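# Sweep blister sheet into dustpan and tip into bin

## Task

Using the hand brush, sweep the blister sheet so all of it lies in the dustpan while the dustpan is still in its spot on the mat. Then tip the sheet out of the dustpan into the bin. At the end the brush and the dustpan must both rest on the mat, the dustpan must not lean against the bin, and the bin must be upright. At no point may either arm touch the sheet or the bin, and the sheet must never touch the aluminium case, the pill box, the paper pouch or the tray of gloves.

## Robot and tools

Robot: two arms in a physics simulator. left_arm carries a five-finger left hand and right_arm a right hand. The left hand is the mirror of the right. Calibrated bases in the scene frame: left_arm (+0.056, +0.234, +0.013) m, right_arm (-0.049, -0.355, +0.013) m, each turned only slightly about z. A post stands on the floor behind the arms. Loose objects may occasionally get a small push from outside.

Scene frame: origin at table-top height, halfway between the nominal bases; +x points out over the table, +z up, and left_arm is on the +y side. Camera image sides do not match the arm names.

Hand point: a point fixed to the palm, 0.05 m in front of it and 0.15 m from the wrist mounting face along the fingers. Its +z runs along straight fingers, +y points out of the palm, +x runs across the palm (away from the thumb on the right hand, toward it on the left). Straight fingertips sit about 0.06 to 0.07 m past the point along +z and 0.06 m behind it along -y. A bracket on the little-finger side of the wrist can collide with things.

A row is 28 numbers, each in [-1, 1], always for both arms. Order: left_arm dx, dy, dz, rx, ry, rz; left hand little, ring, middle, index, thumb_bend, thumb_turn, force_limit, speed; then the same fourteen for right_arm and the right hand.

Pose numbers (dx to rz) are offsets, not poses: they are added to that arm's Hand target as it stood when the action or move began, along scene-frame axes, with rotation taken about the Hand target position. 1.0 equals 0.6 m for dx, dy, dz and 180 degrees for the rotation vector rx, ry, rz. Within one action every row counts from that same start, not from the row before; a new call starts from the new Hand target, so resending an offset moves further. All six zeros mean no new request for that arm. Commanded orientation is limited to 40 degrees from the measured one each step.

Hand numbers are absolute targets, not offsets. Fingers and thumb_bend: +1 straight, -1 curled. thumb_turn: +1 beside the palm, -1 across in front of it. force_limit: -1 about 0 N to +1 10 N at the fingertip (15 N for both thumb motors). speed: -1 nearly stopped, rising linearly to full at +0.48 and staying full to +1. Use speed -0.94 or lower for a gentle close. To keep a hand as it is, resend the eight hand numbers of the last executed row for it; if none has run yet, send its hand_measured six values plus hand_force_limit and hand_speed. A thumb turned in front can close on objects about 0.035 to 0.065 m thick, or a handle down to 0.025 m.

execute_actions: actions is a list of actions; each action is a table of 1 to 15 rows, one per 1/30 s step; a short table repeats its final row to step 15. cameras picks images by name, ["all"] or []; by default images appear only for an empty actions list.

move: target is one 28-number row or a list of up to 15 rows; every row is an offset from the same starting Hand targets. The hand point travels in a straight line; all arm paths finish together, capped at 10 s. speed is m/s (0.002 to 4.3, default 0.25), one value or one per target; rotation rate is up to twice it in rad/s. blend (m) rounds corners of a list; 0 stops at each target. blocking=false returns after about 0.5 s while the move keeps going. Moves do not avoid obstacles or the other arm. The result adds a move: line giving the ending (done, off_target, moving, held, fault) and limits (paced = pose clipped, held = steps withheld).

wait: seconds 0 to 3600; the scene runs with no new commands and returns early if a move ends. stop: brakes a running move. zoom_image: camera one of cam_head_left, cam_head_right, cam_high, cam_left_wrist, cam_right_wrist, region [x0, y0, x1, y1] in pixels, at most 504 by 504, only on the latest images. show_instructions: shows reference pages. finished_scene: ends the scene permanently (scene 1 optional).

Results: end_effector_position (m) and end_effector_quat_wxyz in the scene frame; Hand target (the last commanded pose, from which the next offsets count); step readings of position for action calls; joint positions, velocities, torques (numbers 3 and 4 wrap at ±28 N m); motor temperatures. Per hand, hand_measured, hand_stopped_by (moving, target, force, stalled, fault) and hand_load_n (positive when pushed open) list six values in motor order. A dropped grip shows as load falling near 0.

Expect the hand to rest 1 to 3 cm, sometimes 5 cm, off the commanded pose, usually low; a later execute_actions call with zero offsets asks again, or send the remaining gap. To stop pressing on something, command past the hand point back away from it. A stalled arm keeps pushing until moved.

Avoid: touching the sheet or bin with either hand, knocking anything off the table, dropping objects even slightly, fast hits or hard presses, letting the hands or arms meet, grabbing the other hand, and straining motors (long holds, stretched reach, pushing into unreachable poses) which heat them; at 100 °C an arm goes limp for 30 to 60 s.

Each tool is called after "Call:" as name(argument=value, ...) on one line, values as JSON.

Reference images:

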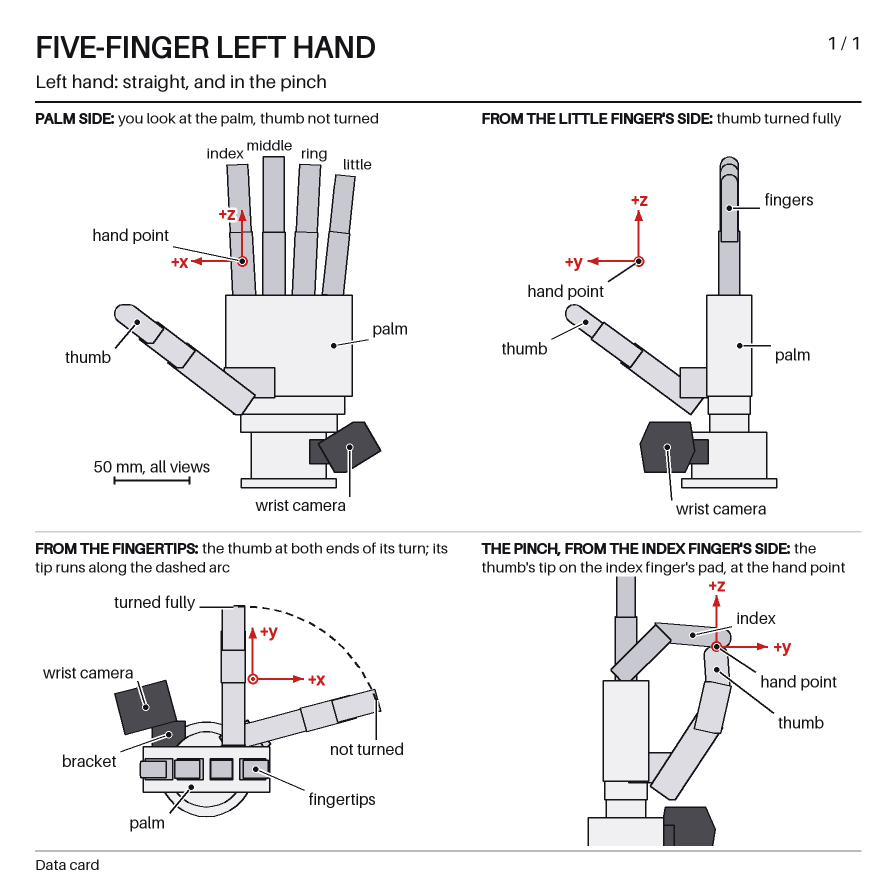

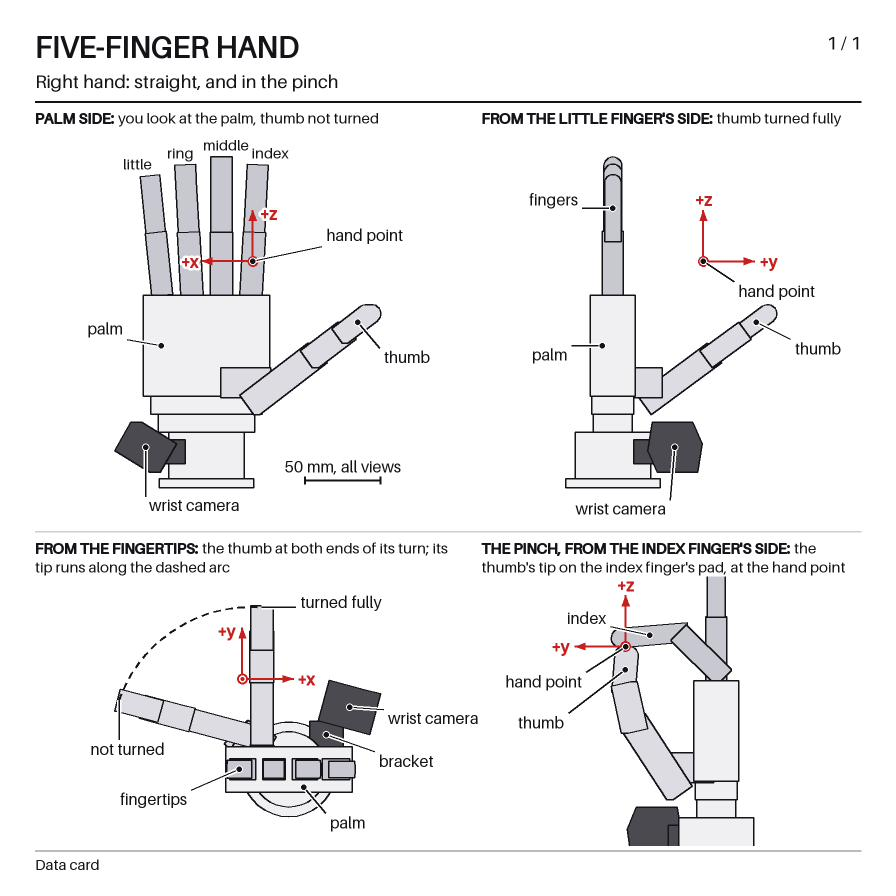

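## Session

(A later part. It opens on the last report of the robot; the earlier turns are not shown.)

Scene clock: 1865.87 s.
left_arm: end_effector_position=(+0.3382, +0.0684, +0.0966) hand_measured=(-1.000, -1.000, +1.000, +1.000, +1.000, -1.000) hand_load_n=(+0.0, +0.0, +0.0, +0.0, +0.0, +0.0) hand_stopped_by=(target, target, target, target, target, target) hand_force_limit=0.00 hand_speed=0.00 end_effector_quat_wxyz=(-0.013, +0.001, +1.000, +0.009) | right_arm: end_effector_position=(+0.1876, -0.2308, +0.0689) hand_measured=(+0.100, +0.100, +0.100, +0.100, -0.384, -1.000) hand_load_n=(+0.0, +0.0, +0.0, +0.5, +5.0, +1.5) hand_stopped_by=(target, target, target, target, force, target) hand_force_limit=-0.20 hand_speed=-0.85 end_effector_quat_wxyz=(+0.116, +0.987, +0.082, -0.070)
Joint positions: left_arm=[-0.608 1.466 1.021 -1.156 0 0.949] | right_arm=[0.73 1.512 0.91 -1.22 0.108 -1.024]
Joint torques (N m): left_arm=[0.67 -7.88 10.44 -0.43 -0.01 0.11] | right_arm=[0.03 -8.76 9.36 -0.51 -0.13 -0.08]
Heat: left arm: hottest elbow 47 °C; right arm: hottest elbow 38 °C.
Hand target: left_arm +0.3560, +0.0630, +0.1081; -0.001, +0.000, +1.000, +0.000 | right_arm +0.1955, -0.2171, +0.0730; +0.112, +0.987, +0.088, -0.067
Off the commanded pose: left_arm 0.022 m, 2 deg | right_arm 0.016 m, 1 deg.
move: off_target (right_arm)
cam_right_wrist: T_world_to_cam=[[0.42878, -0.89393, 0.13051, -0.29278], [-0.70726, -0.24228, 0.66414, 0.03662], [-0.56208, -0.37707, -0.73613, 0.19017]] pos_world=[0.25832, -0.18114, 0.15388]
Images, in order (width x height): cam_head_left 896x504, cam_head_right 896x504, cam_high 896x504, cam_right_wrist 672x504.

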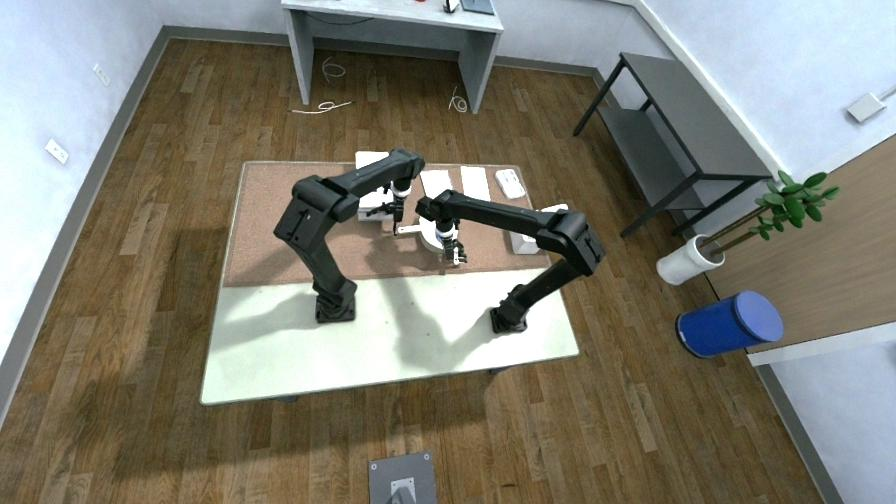

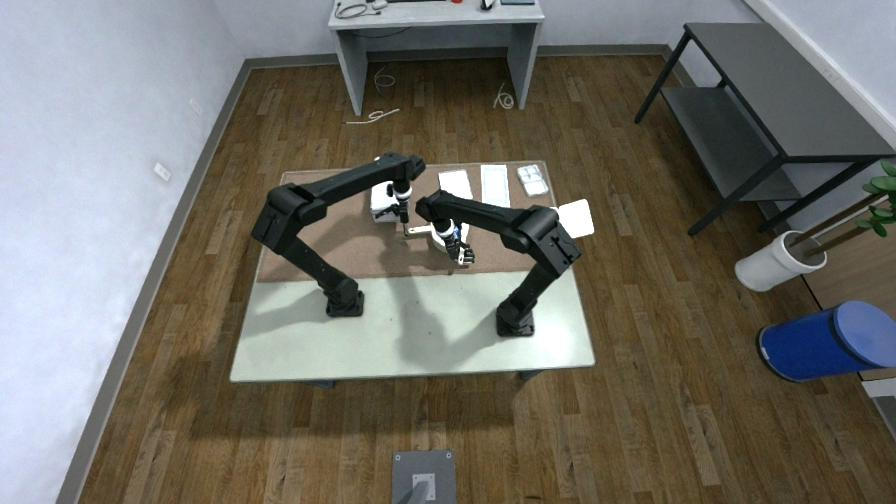

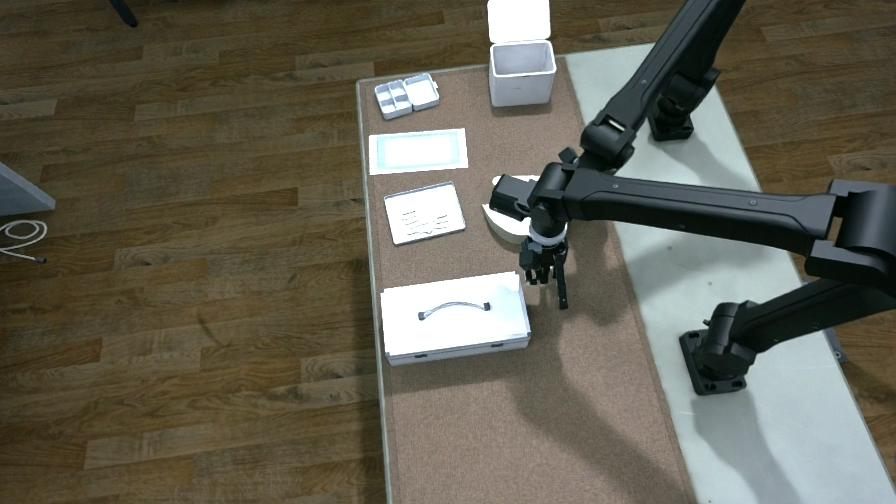

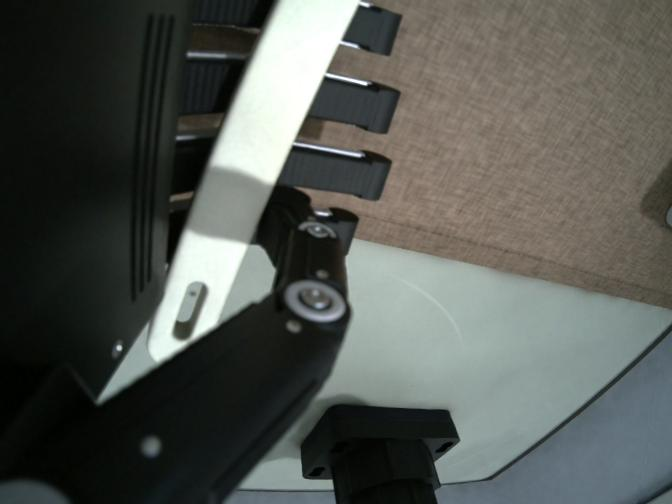

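Call:
move(target=[0,0,0,0,0,0,-1,-1,1,1,1,-1,0,0,0.0,0.04,0.003,0,0,0,0.1,0.1,0.1,0.1,-0.97,-1,-0.2,-0.85], speed=0.04, cameras=["cam_head_left", "cam_head_right", "cam_right_wrist", "cam_high"])

Call:
zoom_image(camera="cam_head_right", region=[400, 190, 500, 290])

Call:
zoom_image(camera="cam_head_left", region=[390, 190, 490, 290])

Call:
zoom_image(camera="cam_high", region=[470, 150, 610, 290])

Scene clock: 1876.97 s.
left_arm: end_effector_position=(+0.3382, +0.0684, +0.0966) hand_measured=(-1.000, -1.000, +1.000, +1.000, +1.000, -1.000) hand_load_n=(+0.0, +0.0, +0.0, -0.5, +0.0, +0.0) hand_stopped_by=(target, target, target, target, target, target) hand_force_limit=0.00 hand_speed=0.00 end_effector_quat_wxyz=(-0.013, +0.001, +1.000, +0.009) | right_arm: end_effector_position=(+0.1892, -0.2059, +0.0706) hand_measured=(+0.100, +0.100, +0.100, +0.100, -0.386, -1.000) hand_load_n=(+0.0, +0.0, +0.0, +0.5, +3.0, +1.0) hand_stopped_by=(target, target, target, target, force, target) hand_force_limit=-0.20 hand_speed=-0.85 end_effector_quat_wxyz=(+0.115, +0.987, +0.084, -0.069)
Joint positions: left_arm=[-0.608 1.466 1.021 -1.156 0 0.949] | right_arm=[0.777 1.548 0.96 -1.234 0.095 -0.983]
Joint torques (N m): left_arm=[0.38 -8.06 10.45 -0.47 -0.01 0.12] | right_arm=[-0.03 -9.47 9.37 -0.65 -0.08 -0.03]
Heat: left arm: hottest elbow 47 °C; right arm: hottest elbow 38 °C.
Hand target: left_arm +0.3560, +0.0630, +0.1081; -0.001, +0.000, +1.000, +0.000 | right_arm +0.1954, -0.1930, +0.0748; +0.112, +0.987, +0.088, -0.067
Off the commanded pose: left_arm 0.022 m, 2 deg | right_arm 0.015 m, 1 deg.
move: off_target (right_arm)
cam_right_wrist: T_world_to_cam=[[0.43312, -0.89231, 0.12721, -0.27171], [-0.70681, -0.24868, 0.66225, 0.04137], [-0.5593, -0.37675, -0.73841, 0.20128]] pos_world=[0.2595, -0.15633, 0.15579]
Images, in order (width x height): cam_head_left 896x504, cam_head_right 896x504, cam_high 896x504, cam_right_wrist 672x504.

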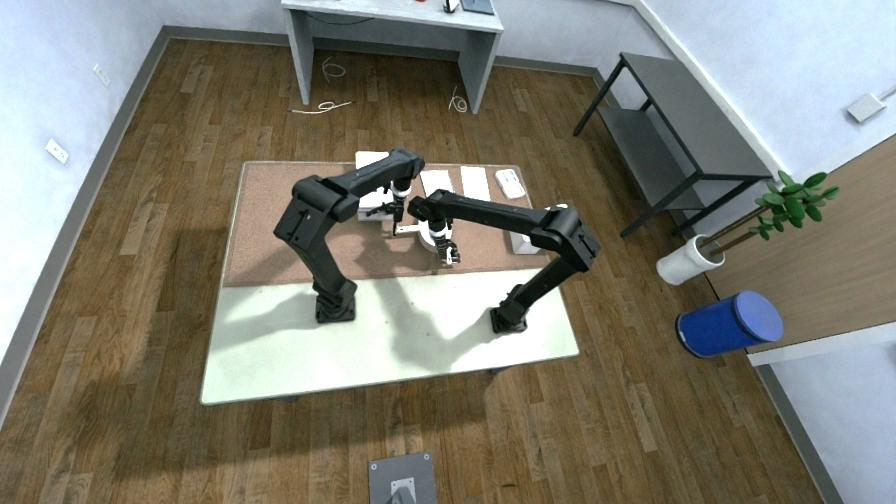

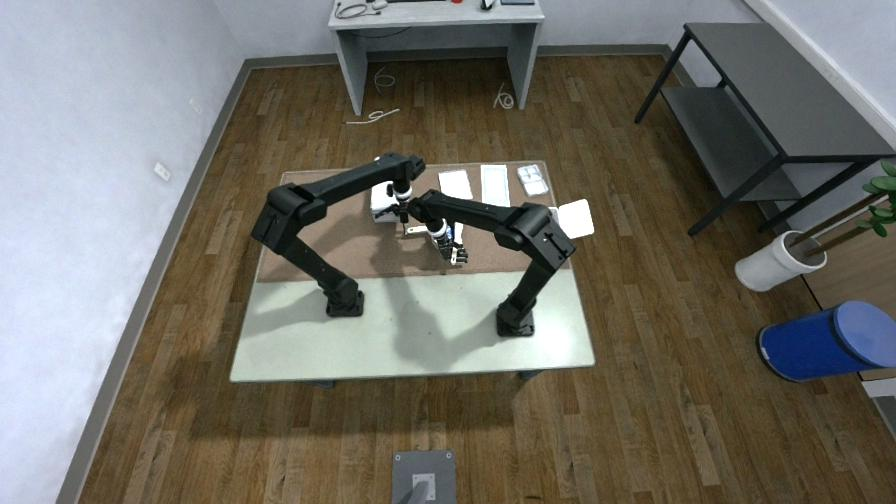

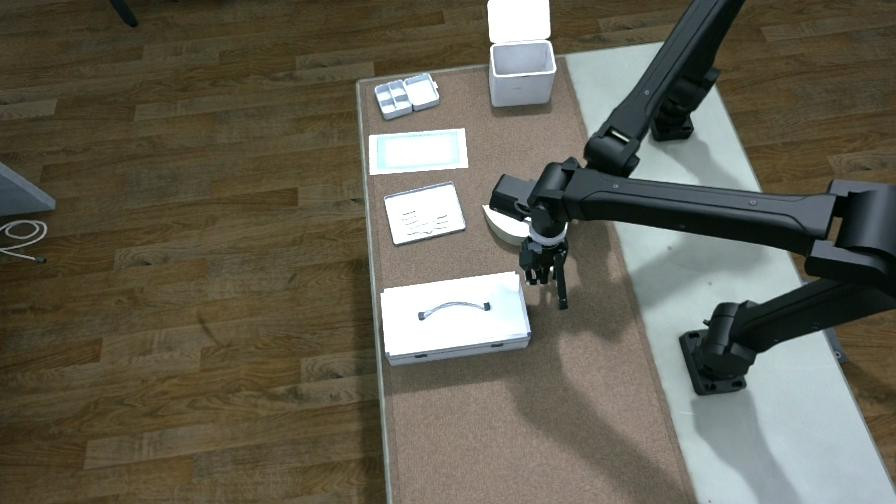

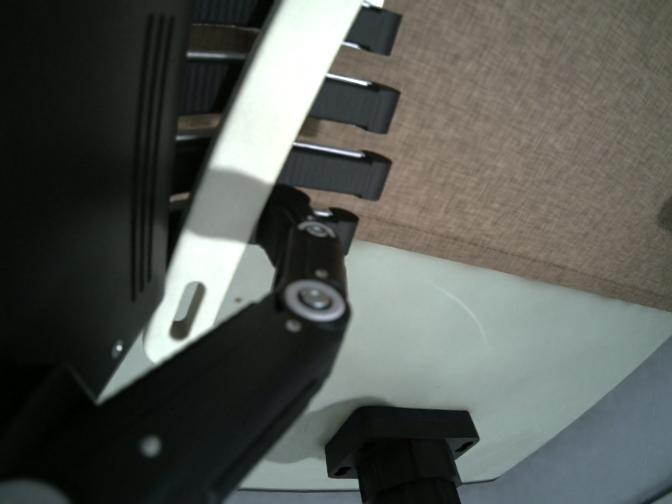

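Scaled by 5.040 from the camera's image (finer frame: 1280x720).

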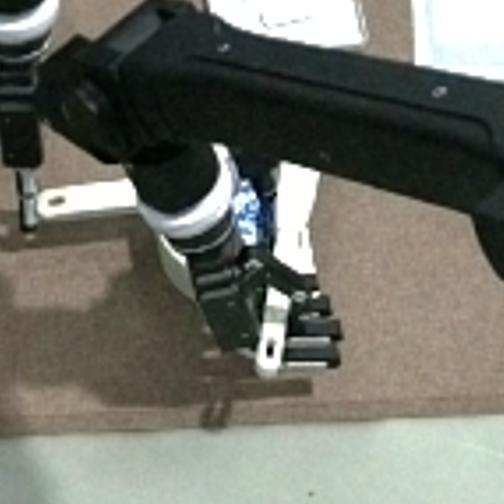

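Scaled by 5.040 from the camera's image (finer frame: 1280x720).

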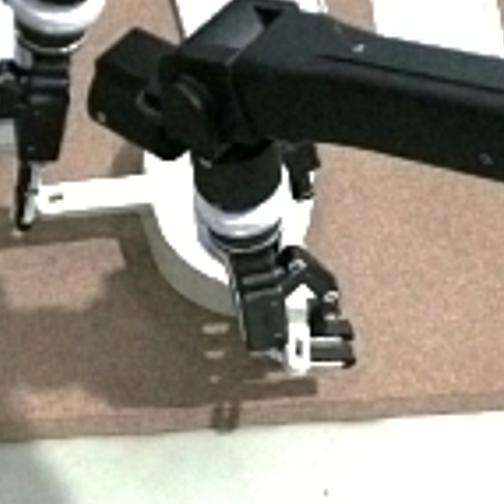

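Scaled by 3.600 from the camera's image (finer frame: 1280x720).

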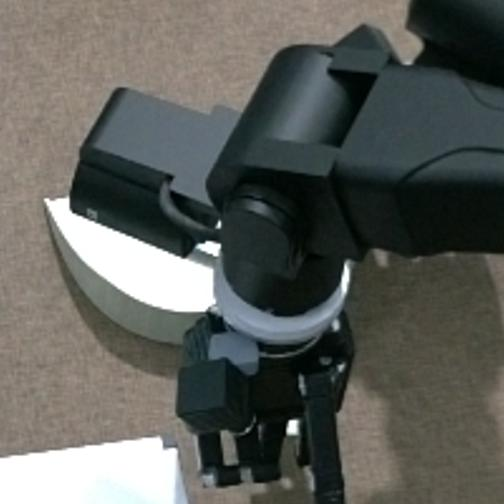

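Call:
move(target=[[0,0,0,0,0,0,-1,-1,1,1,1,-1,0,0,0.0,0.0,0.06,0,0,0,0.1,0.1,0.1,0.1,-0.97,-1,-0.2,-0.85],[0,0,0,0,0,0,-1,-1,1,1,1,-1,0,0,0.0,-0.22,0.06,0,0,0,0.1,0.1,0.1,0.1,-0.97,-1,-0.2,-0.85]], speed=[0.05,0.1], cameras=["cam_head_left", "cam_head_right", "cam_right_wrist", "cam_high"])

Call:
zoom_image(camera="cam_head_right", region=[400, 190, 500, 290])

Call:
zoom_image(camera="cam_head_left", region=[390, 190, 490, 290])

Call:
zoom_image(camera="cam_high", region=[470, 120, 610, 260])

Scene clock: 1898.30 s.
left_arm: end_effector_position=(+0.3382, +0.0684, +0.0966) hand_measured=(-1.000, -1.000, +1.000, +1.000, +1.000, -1.000) hand_load_n=(+0.0, +0.0, +0.0, +0.0, +0.0, +0.0) hand_stopped_by=(target, target, target, target, target, target) hand_force_limit=0.00 hand_speed=0.00 end_effector_quat_wxyz=(-0.013, +0.001, +1.000, +0.009) | right_arm: end_effector_position=(+0.1947, -0.3221, +0.1125) hand_measured=(+0.100, +0.100, +0.100, +0.100, -0.386, -1.000) hand_load_n=(+0.5, +0.5, +0.0, +0.0, +1.5, +0.0) hand_stopped_by=(target, target, target, target, force, target) hand_force_limit=-0.20 hand_speed=-0.85 end_effector_quat_wxyz=(+0.114, +0.987, +0.089, -0.073)
Joint positions: left_arm=[-0.608 1.466 1.021 -1.156 0 0.949] | right_arm=[0.494 1.323 0.852 -1.32 0.158 -1.271]
Joint torques (N m): left_arm=[0.38 -8.12 10.4 -0.4 -0.01 0.11] | right_arm=[-1.67 -8.76 6.46 0.36 0.29 -0.17]
Heat: left arm: hottest elbow 47 °C; right arm: hottest elbow 40 °C.
Hand target: left_arm +0.3560, +0.0630, +0.1081; -0.001, +0.000, +1.000, +0.000 | right_arm +0.1955, -0.3250, +0.1108; +0.112, +0.987, +0.088, -0.067
Off the commanded pose: left_arm 0.022 m, 2 deg | right_arm 0.003 m, 1 deg.
move: done
cam_right_wrist: T_world_to_cam=[[0.4416, -0.88881, 0.12249, -0.38307], [-0.69929, -0.25544, 0.66764, -0.01565], [-0.56212, -0.38048, -0.73434, 0.1905]] pos_world=[0.2653, -0.272, 0.19726]
Images, in order (width x height): cam_head_left 896x504, cam_head_right 896x504, cam_high 896x504, cam_right_wrist 672x504.

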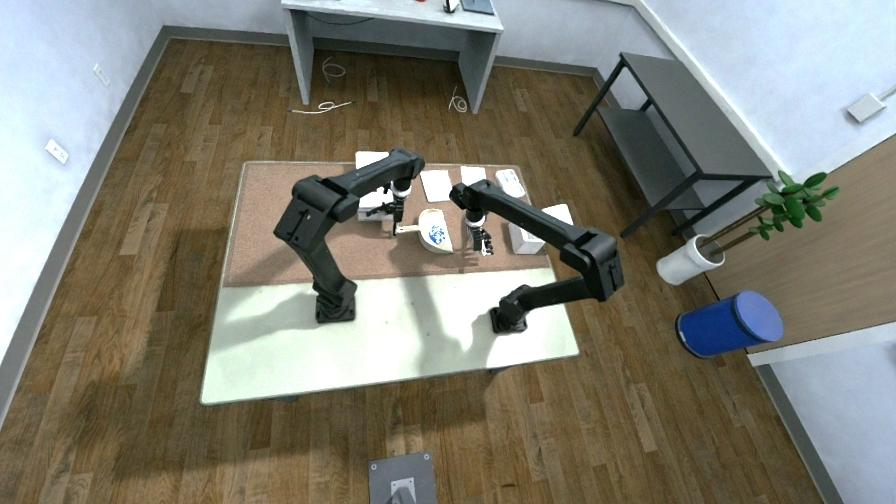

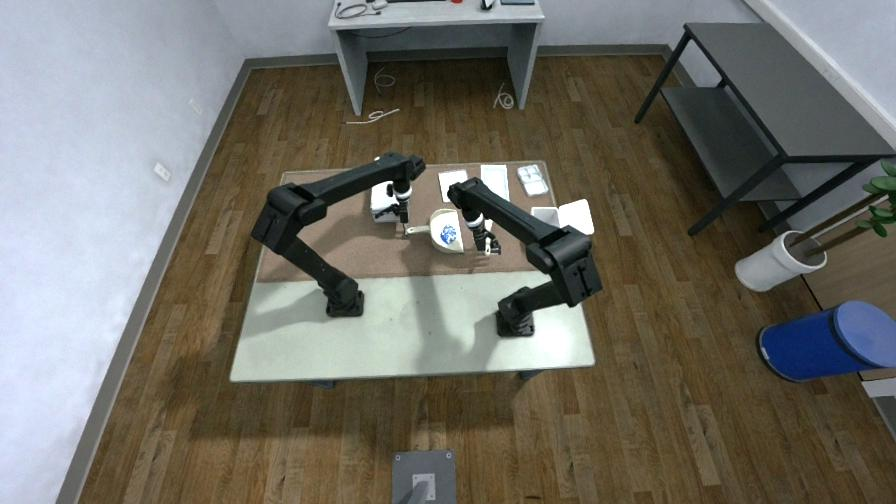

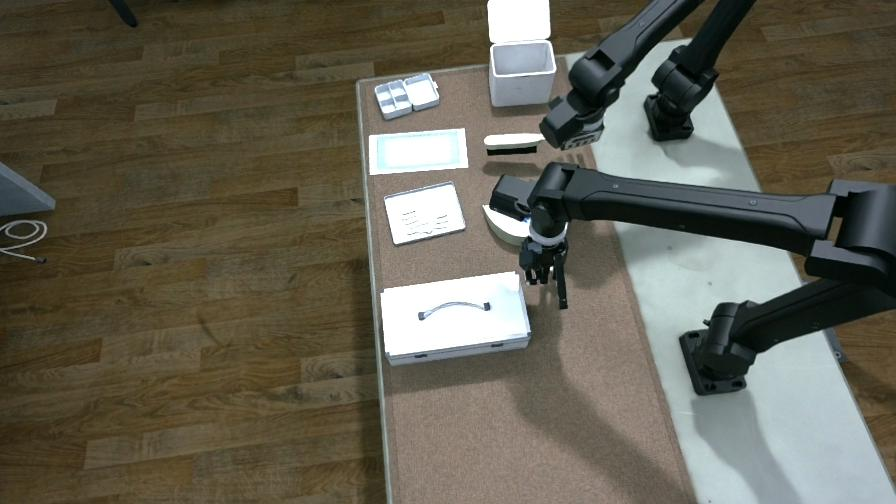

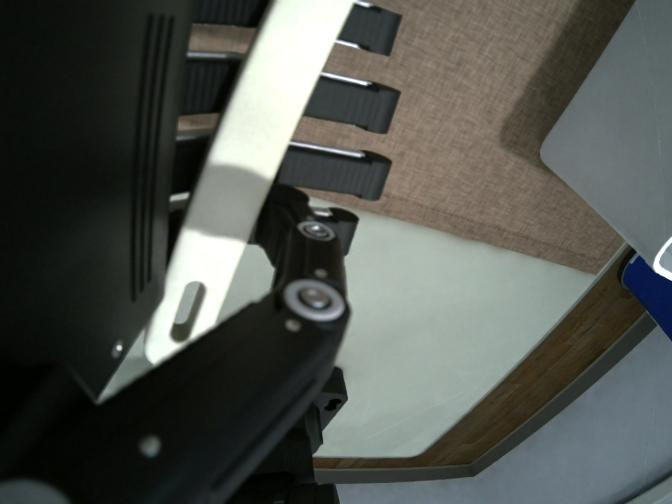

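Scaled by 5.040 from the camera's image (finer frame: 1280x720).

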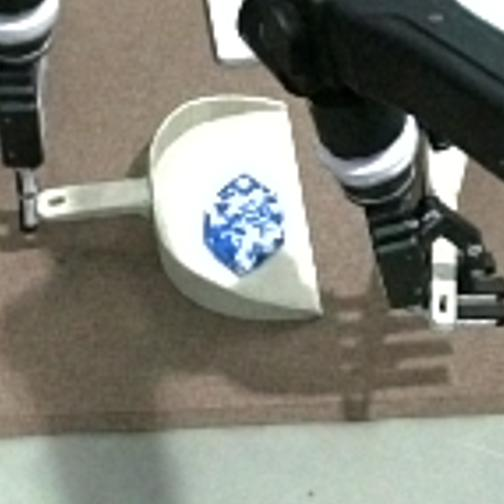

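Scaled by 5.040 from the camera's image (finer frame: 1280x720).

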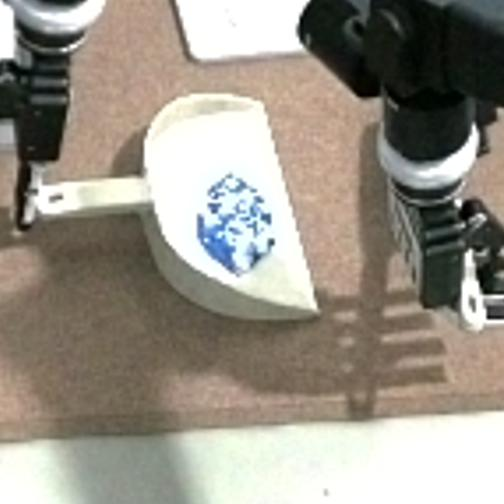

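Scaled by 3.600 from the camera's image (finer frame: 1280x720).

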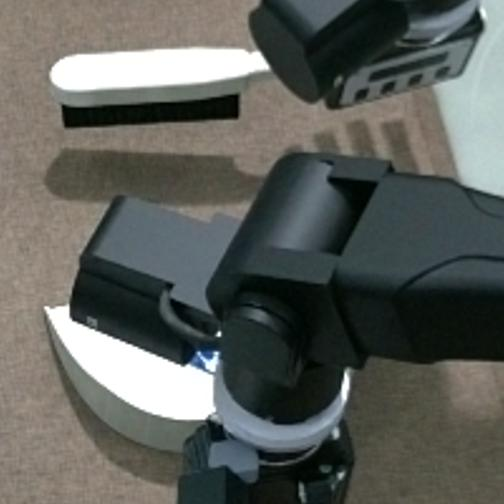

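Call:
move(target=[[0,0,0,0,0,0,-1,-1,1,1,1,-1,0,0,-0.05,-0.115,0,0,0,0,0.1,0.1,0.1,0.1,-0.97,-1,-0.2,-0.85],[0,0,0,0,0,0,-1,-1,1,1,1,-1,0,0,-0.05,-0.115,-0.063,0,0,0,0.1,0.1,0.1,0.1,-0.97,-1,-0.2,-0.85]], speed=[0.1,0.05], cameras=["cam_head_left", "cam_head_right", "cam_right_wrist", "cam_high"])

Call:
zoom_image(camera="cam_high", region=[470, 60, 610, 200])

Scene clock: 1929.10 s.
left_arm: end_effector_position=(+0.3382, +0.0684, +0.0966) hand_measured=(-1.000, -1.000, +1.000, +1.000, +1.000, -1.000) hand_load_n=(+0.0, +0.5, +0.0, -0.5, +0.0, +0.0) hand_stopped_by=(target, target, target, target, target, target) hand_force_limit=0.00 hand_speed=0.00 end_effector_quat_wxyz=(-0.013, +0.001, +1.000, +0.009) | right_arm: end_effector_position=(+0.1660, -0.3909, +0.0777) hand_measured=(+0.100, +0.100, +0.100, +0.100, -0.386, -1.000) hand_load_n=(+0.5, +0.0, +0.0, +0.0, +1.5, +0.5) hand_stopped_by=(target, target, target, target, force, target) hand_force_limit=-0.20 hand_speed=-0.85 end_effector_quat_wxyz=(+0.111, +0.988, +0.089, -0.065)
Joint positions: left_arm=[-0.608 1.466 1.021 -1.156 0 0.949] | right_arm=[0.309 1.211 0.657 -1.189 0.194 -1.457]
Joint torques (N m): left_arm=[0.62 -8.12 10.51 -0.43 0 0.11] | right_arm=[-1.73 -4.89 6.3 0.49 0.32 -0.17]
Heat: left arm: hottest elbow 47 °C; right arm: hottest elbow 39 °C.
Hand target: left_arm +0.3560, +0.0630, +0.1081; -0.001, +0.000, +1.000, +0.000 | right_arm +0.1655, -0.3940, +0.0730; +0.112, +0.987, +0.088, -0.067
Off the commanded pose: left_arm 0.022 m, 2 deg | right_arm 0.006 m, 0 deg.
move: done
cam_right_wrist: T_world_to_cam=[[0.44161, -0.8887, 0.12329, -0.42741], [-0.70873, -0.26127, 0.65531, -0.02981], [-0.55016, -0.37677, -0.74523, 0.12294]] pos_world=[0.23526, -0.34131, 0.16385]
Images, in order (width x height): cam_head_left 896x504, cam_head_right 896x504, cam_high 896x504, cam_right_wrist 672x504.

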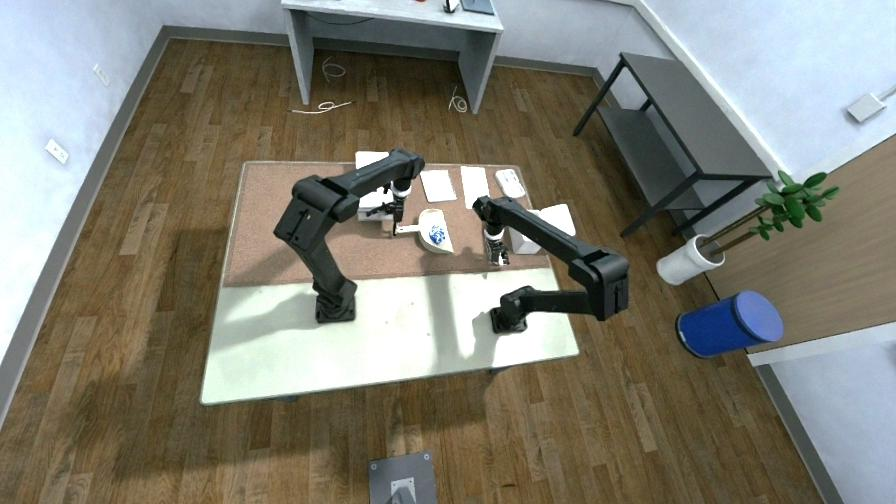

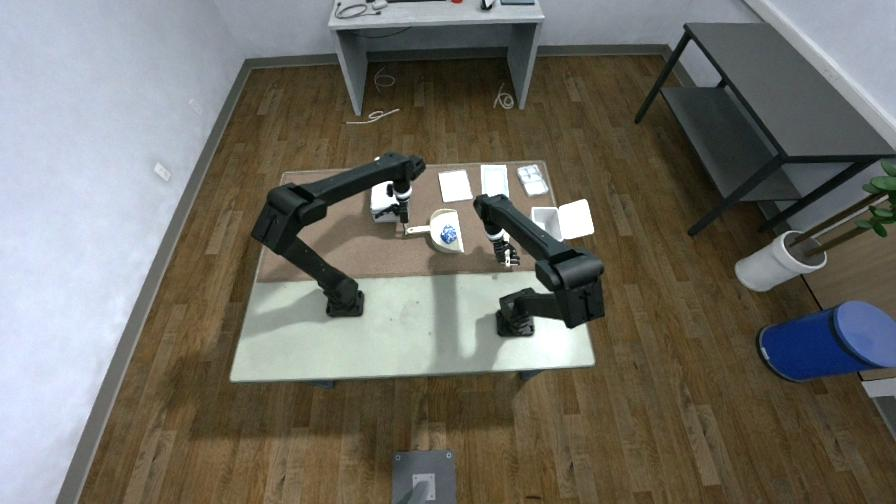

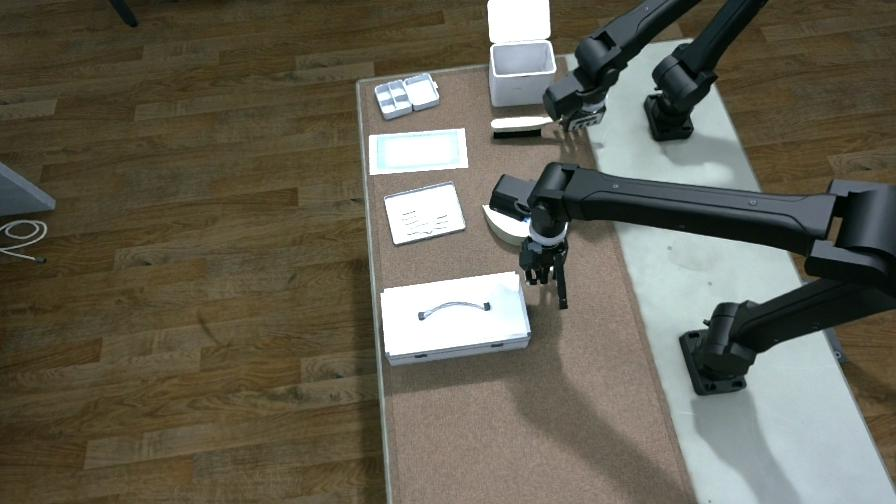

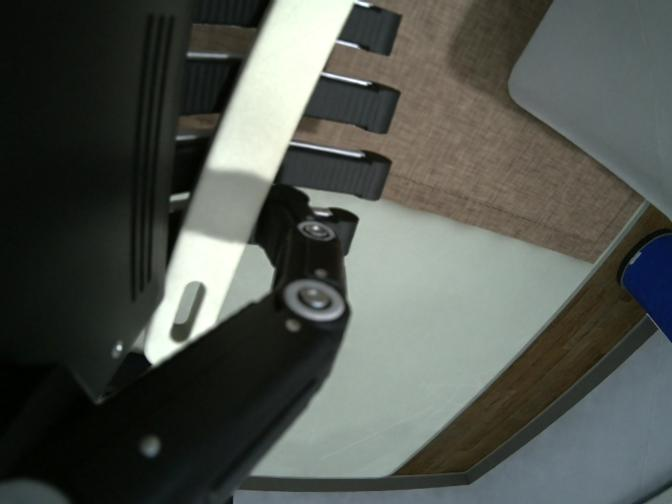

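Scaled by 3.600 from the camera's image (finer frame: 1280x720).

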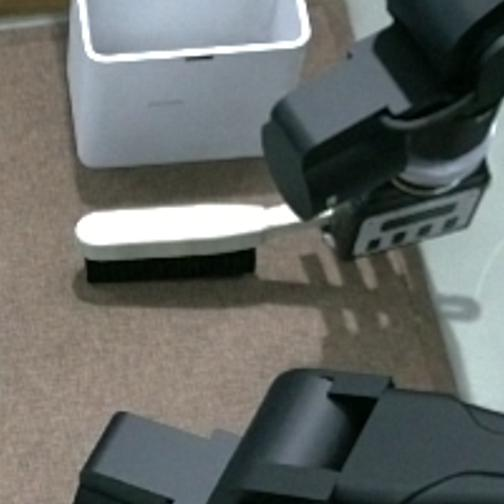

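Call:
move(target=[0,0,0,0,0,0,-1,-1,1,1,1,-1,0,0,0,0,-0.02,0,0,0,0.1,0.1,0.1,0.1,-0.97,-1,-0.2,-0.85], speed=0.03, cameras=["cam_right_wrist", "cam_high"])

Call:
zoom_image(camera="cam_high", region=[470, 60, 610, 200])

Scene clock: 1939.23 s.
left_arm: end_effector_position=(+0.3382, +0.0684, +0.0966) hand_measured=(-1.000, -1.000, +1.000, +1.000, +1.000, -1.000) hand_load_n=(+0.0, +0.0, +0.0, +0.0, +0.0, +0.0) hand_stopped_by=(target, target, target, target, target, target) hand_force_limit=0.00 hand_speed=0.00 end_effector_quat_wxyz=(-0.013, +0.001, +1.000, +0.009) | right_arm: end_effector_position=(+0.1668, -0.3907, +0.0668) hand_measured=(+0.100, +0.100, +0.100, +0.100, -0.386, -1.000) hand_load_n=(+0.0, +0.0, +0.0, +0.5, +1.5, +0.5) hand_stopped_by=(target, target, target, target, force, target) hand_force_limit=-0.20 hand_speed=-0.85 end_effector_quat_wxyz=(+0.111, +0.988, +0.089, -0.063)
Joint positions: left_arm=[-0.608 1.466 1.021 -1.156 0 0.949] | right_arm=[0.309 1.231 0.64 -1.148 0.194 -1.457]
Joint torques (N m): left_arm=[0.56 -7.88 10.4 -0.42 -0.02 0.12] | right_arm=[-1.79 -4.72 6.04 0.51 0.31 -0.16]
Heat: left arm: hottest elbow 47 °C; right arm: hottest elbow 38 °C.
Hand target: left_arm +0.3560, +0.0630, +0.1081; -0.001, +0.000, +1.000, +0.000 | right_arm +0.1653, -0.3940, +0.0609; +0.112, +0.987, +0.088, -0.067
Off the commanded pose: left_arm 0.022 m, 2 deg | right_arm 0.007 m, 0 deg.
move: done
cam_right_wrist: T_world_to_cam=[[0.44121, -0.8888, 0.12392, -0.42617], [-0.71087, -0.26188, 0.65275, -0.02172], [-0.54771, -0.37609, -0.74737, 0.11531]] pos_world=[0.23575, -0.34111, 0.15316]
Images, in order (width x height): cam_high 896x504, cam_right_wrist 672x504.

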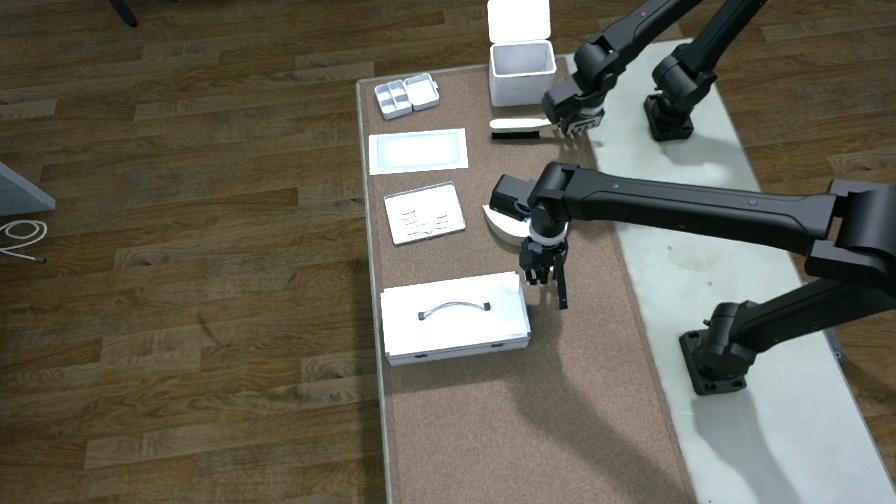

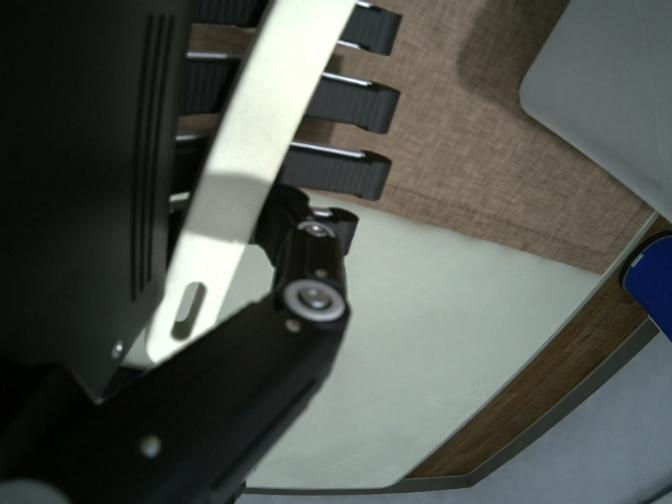

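Scaled by 3.600 from the camera's image (finer frame: 1280x720).

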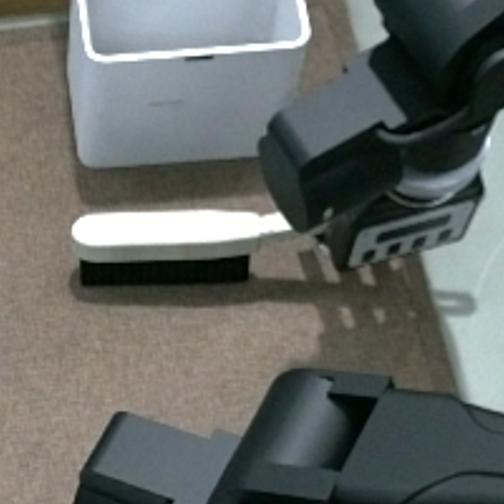

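Call:
move(target=[0,0,0,0,0,0,-1,-1,1,1,1,-1,0,0,0,0,-0.008,0,0,0,0.1,0.1,0.1,0.1,-0.97,-1,-0.2,-0.85], speed=0.03, cameras=[])

Call:
move(target=[0,0,0,0,0,0,-1,-1,1,1,1,-1,0,0,0,0,0,0,0,0,0.1,0.1,0.1,0.1,0.2,-1,-0.2,-0.88], cameras=["cam_right_wrist", "cam_high"])

Call:
zoom_image(camera="cam_high", region=[470, 60, 610, 200])

Scene clock: 1949.27 s.
left_arm: end_effector_position=(+0.3382, +0.0684, +0.0966) hand_measured=(-1.000, -1.000, +1.000, +1.000, +1.000, -1.000) hand_load_n=(+0.0, +0.0, +0.0, +0.0, +0.0, +0.0) hand_stopped_by=(target, target, target, target, target, target) hand_force_limit=0.00 hand_speed=0.00 end_effector_quat_wxyz=(-0.013, +0.001, +1.000, +0.009) | right_arm: end_effector_position=(+0.1670, -0.3907, +0.0621) hand_measured=(+0.100, +0.100, +0.100, +0.100, -0.386, -1.000) hand_load_n=(+0.0, +0.0, +0.0, +0.5, +1.5, +0.5) hand_stopped_by=(target, target, target, target, force, target) hand_force_limit=-0.20 hand_speed=-0.85 end_effector_quat_wxyz=(+0.111, +0.988, +0.089, -0.063)
Joint positions: left_arm=[-0.608 1.466 1.021 -1.156 0 0.949] | right_arm=[0.309 1.241 0.633 -1.131 0.194 -1.457]
Joint torques (N m): left_arm=[0.56 -8 10.39 -0.44 -0.01 0.11] | right_arm=[-1.73 -4.78 5.96 0.54 0.29 -0.17]
Heat: left arm: hottest elbow 48 °C; right arm: hottest elbow 38 °C.
Hand target: left_arm +0.3560, +0.0630, +0.1081; -0.001, +0.000, +1.000, +0.000 | right_arm +0.1654, -0.3940, +0.0562; +0.112, +0.987, +0.088, -0.067
Off the commanded pose: left_arm 0.022 m, 2 deg | right_arm 0.007 m, 1 deg.
move: done

Scene clock: 1952.93 s.
left_arm: end_effector_position=(+0.3382, +0.0684, +0.0966) hand_measured=(-1.000, -1.000, +1.000, +1.000, +1.000, -1.000) hand_load_n=(+0.0, +0.0, +0.0, -0.5, +0.0, +0.0) hand_stopped_by=(target, target, target, target, target, target) hand_force_limit=0.00 hand_speed=0.00 end_effector_quat_wxyz=(-0.013, +0.001, +1.000, +0.009) | right_arm: end_effector_position=(+0.1677, -0.3905, +0.0619) hand_measured=(+0.100, +0.100, +0.100, +0.100, +0.200, -1.000) hand_load_n=(+0.0, +0.0, +0.0, +0.5, +0.0, +0.0) hand_stopped_by=(target, target, target, target, target, target) hand_force_limit=-0.20 hand_speed=-0.88 end_effector_quat_wxyz=(+0.111, +0.988, +0.089, -0.062)
Joint positions: left_arm=[-0.608 1.466 1.021 -1.156 0 0.949] | right_arm=[0.309 1.241 0.633 -1.128 0.194 -1.457]
Joint torques (N m): left_arm=[0.62 -7.82 10.39 -0.42 -0.01 0.12] | right_arm=[-1.73 -4.84 5.96 0.46 0.3 -0.17]
Heat: left arm: hottest elbow 48 °C; right arm: hottest elbow 38 °C.
Hand target: left_arm +0.3560, +0.0630, +0.1081; -0.001, +0.000, +1.000, +0.000 | right_arm +0.1654, -0.3940, +0.0562; +0.112, +0.987, +0.088, -0.067
Off the commanded pose: left_arm 0.022 m, 2 deg | right_arm 0.007 m, 1 deg.
move: done
cam_right_wrist: T_world_to_cam=[[0.44081, -0.88888, 0.12483, -0.42588], [-0.71306, -0.26231, 0.65019, -0.01739], [-0.54519, -0.37562, -0.74945, 0.11209]] pos_world=[0.23644, -0.34101, 0.14848]
Images, in order (width x height): cam_high 896x504, cam_right_wrist 672x504.

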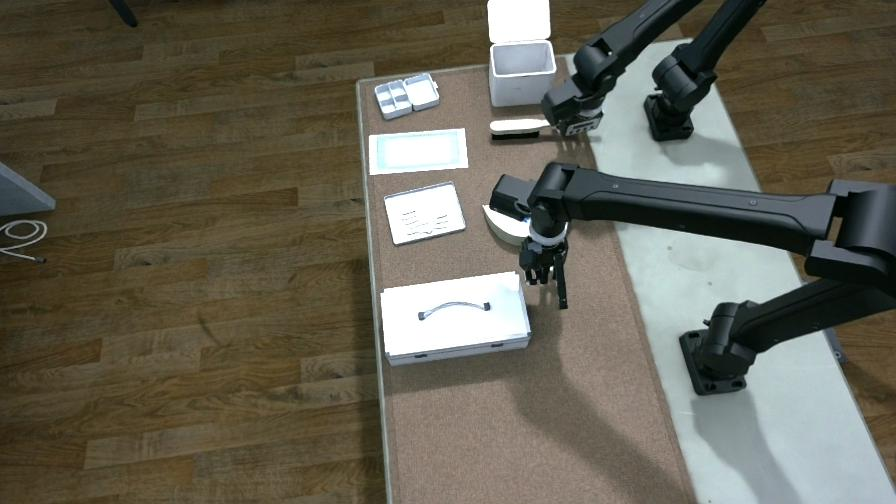

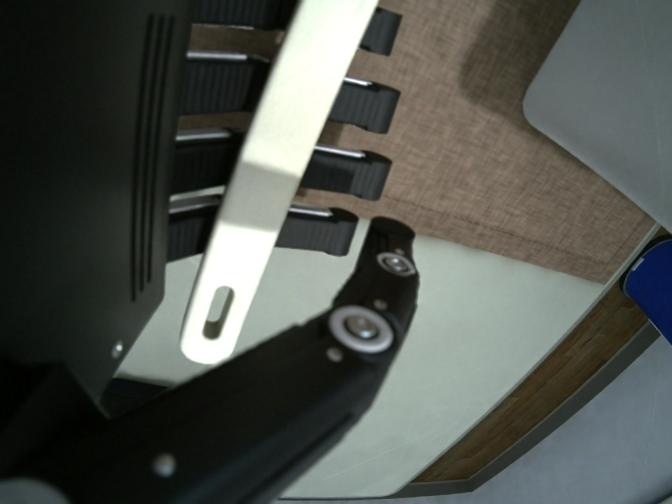

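Scaled by 3.600 from the camera's image (finer frame: 1280x720).

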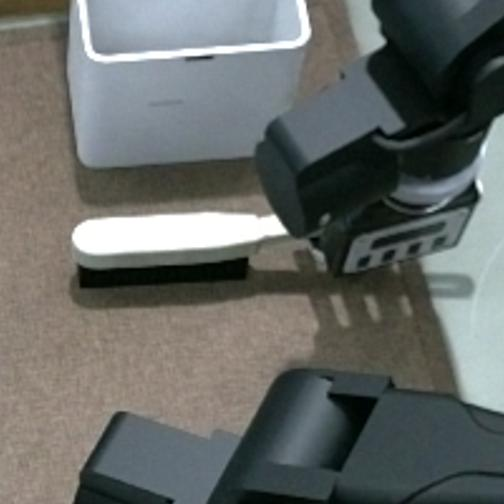

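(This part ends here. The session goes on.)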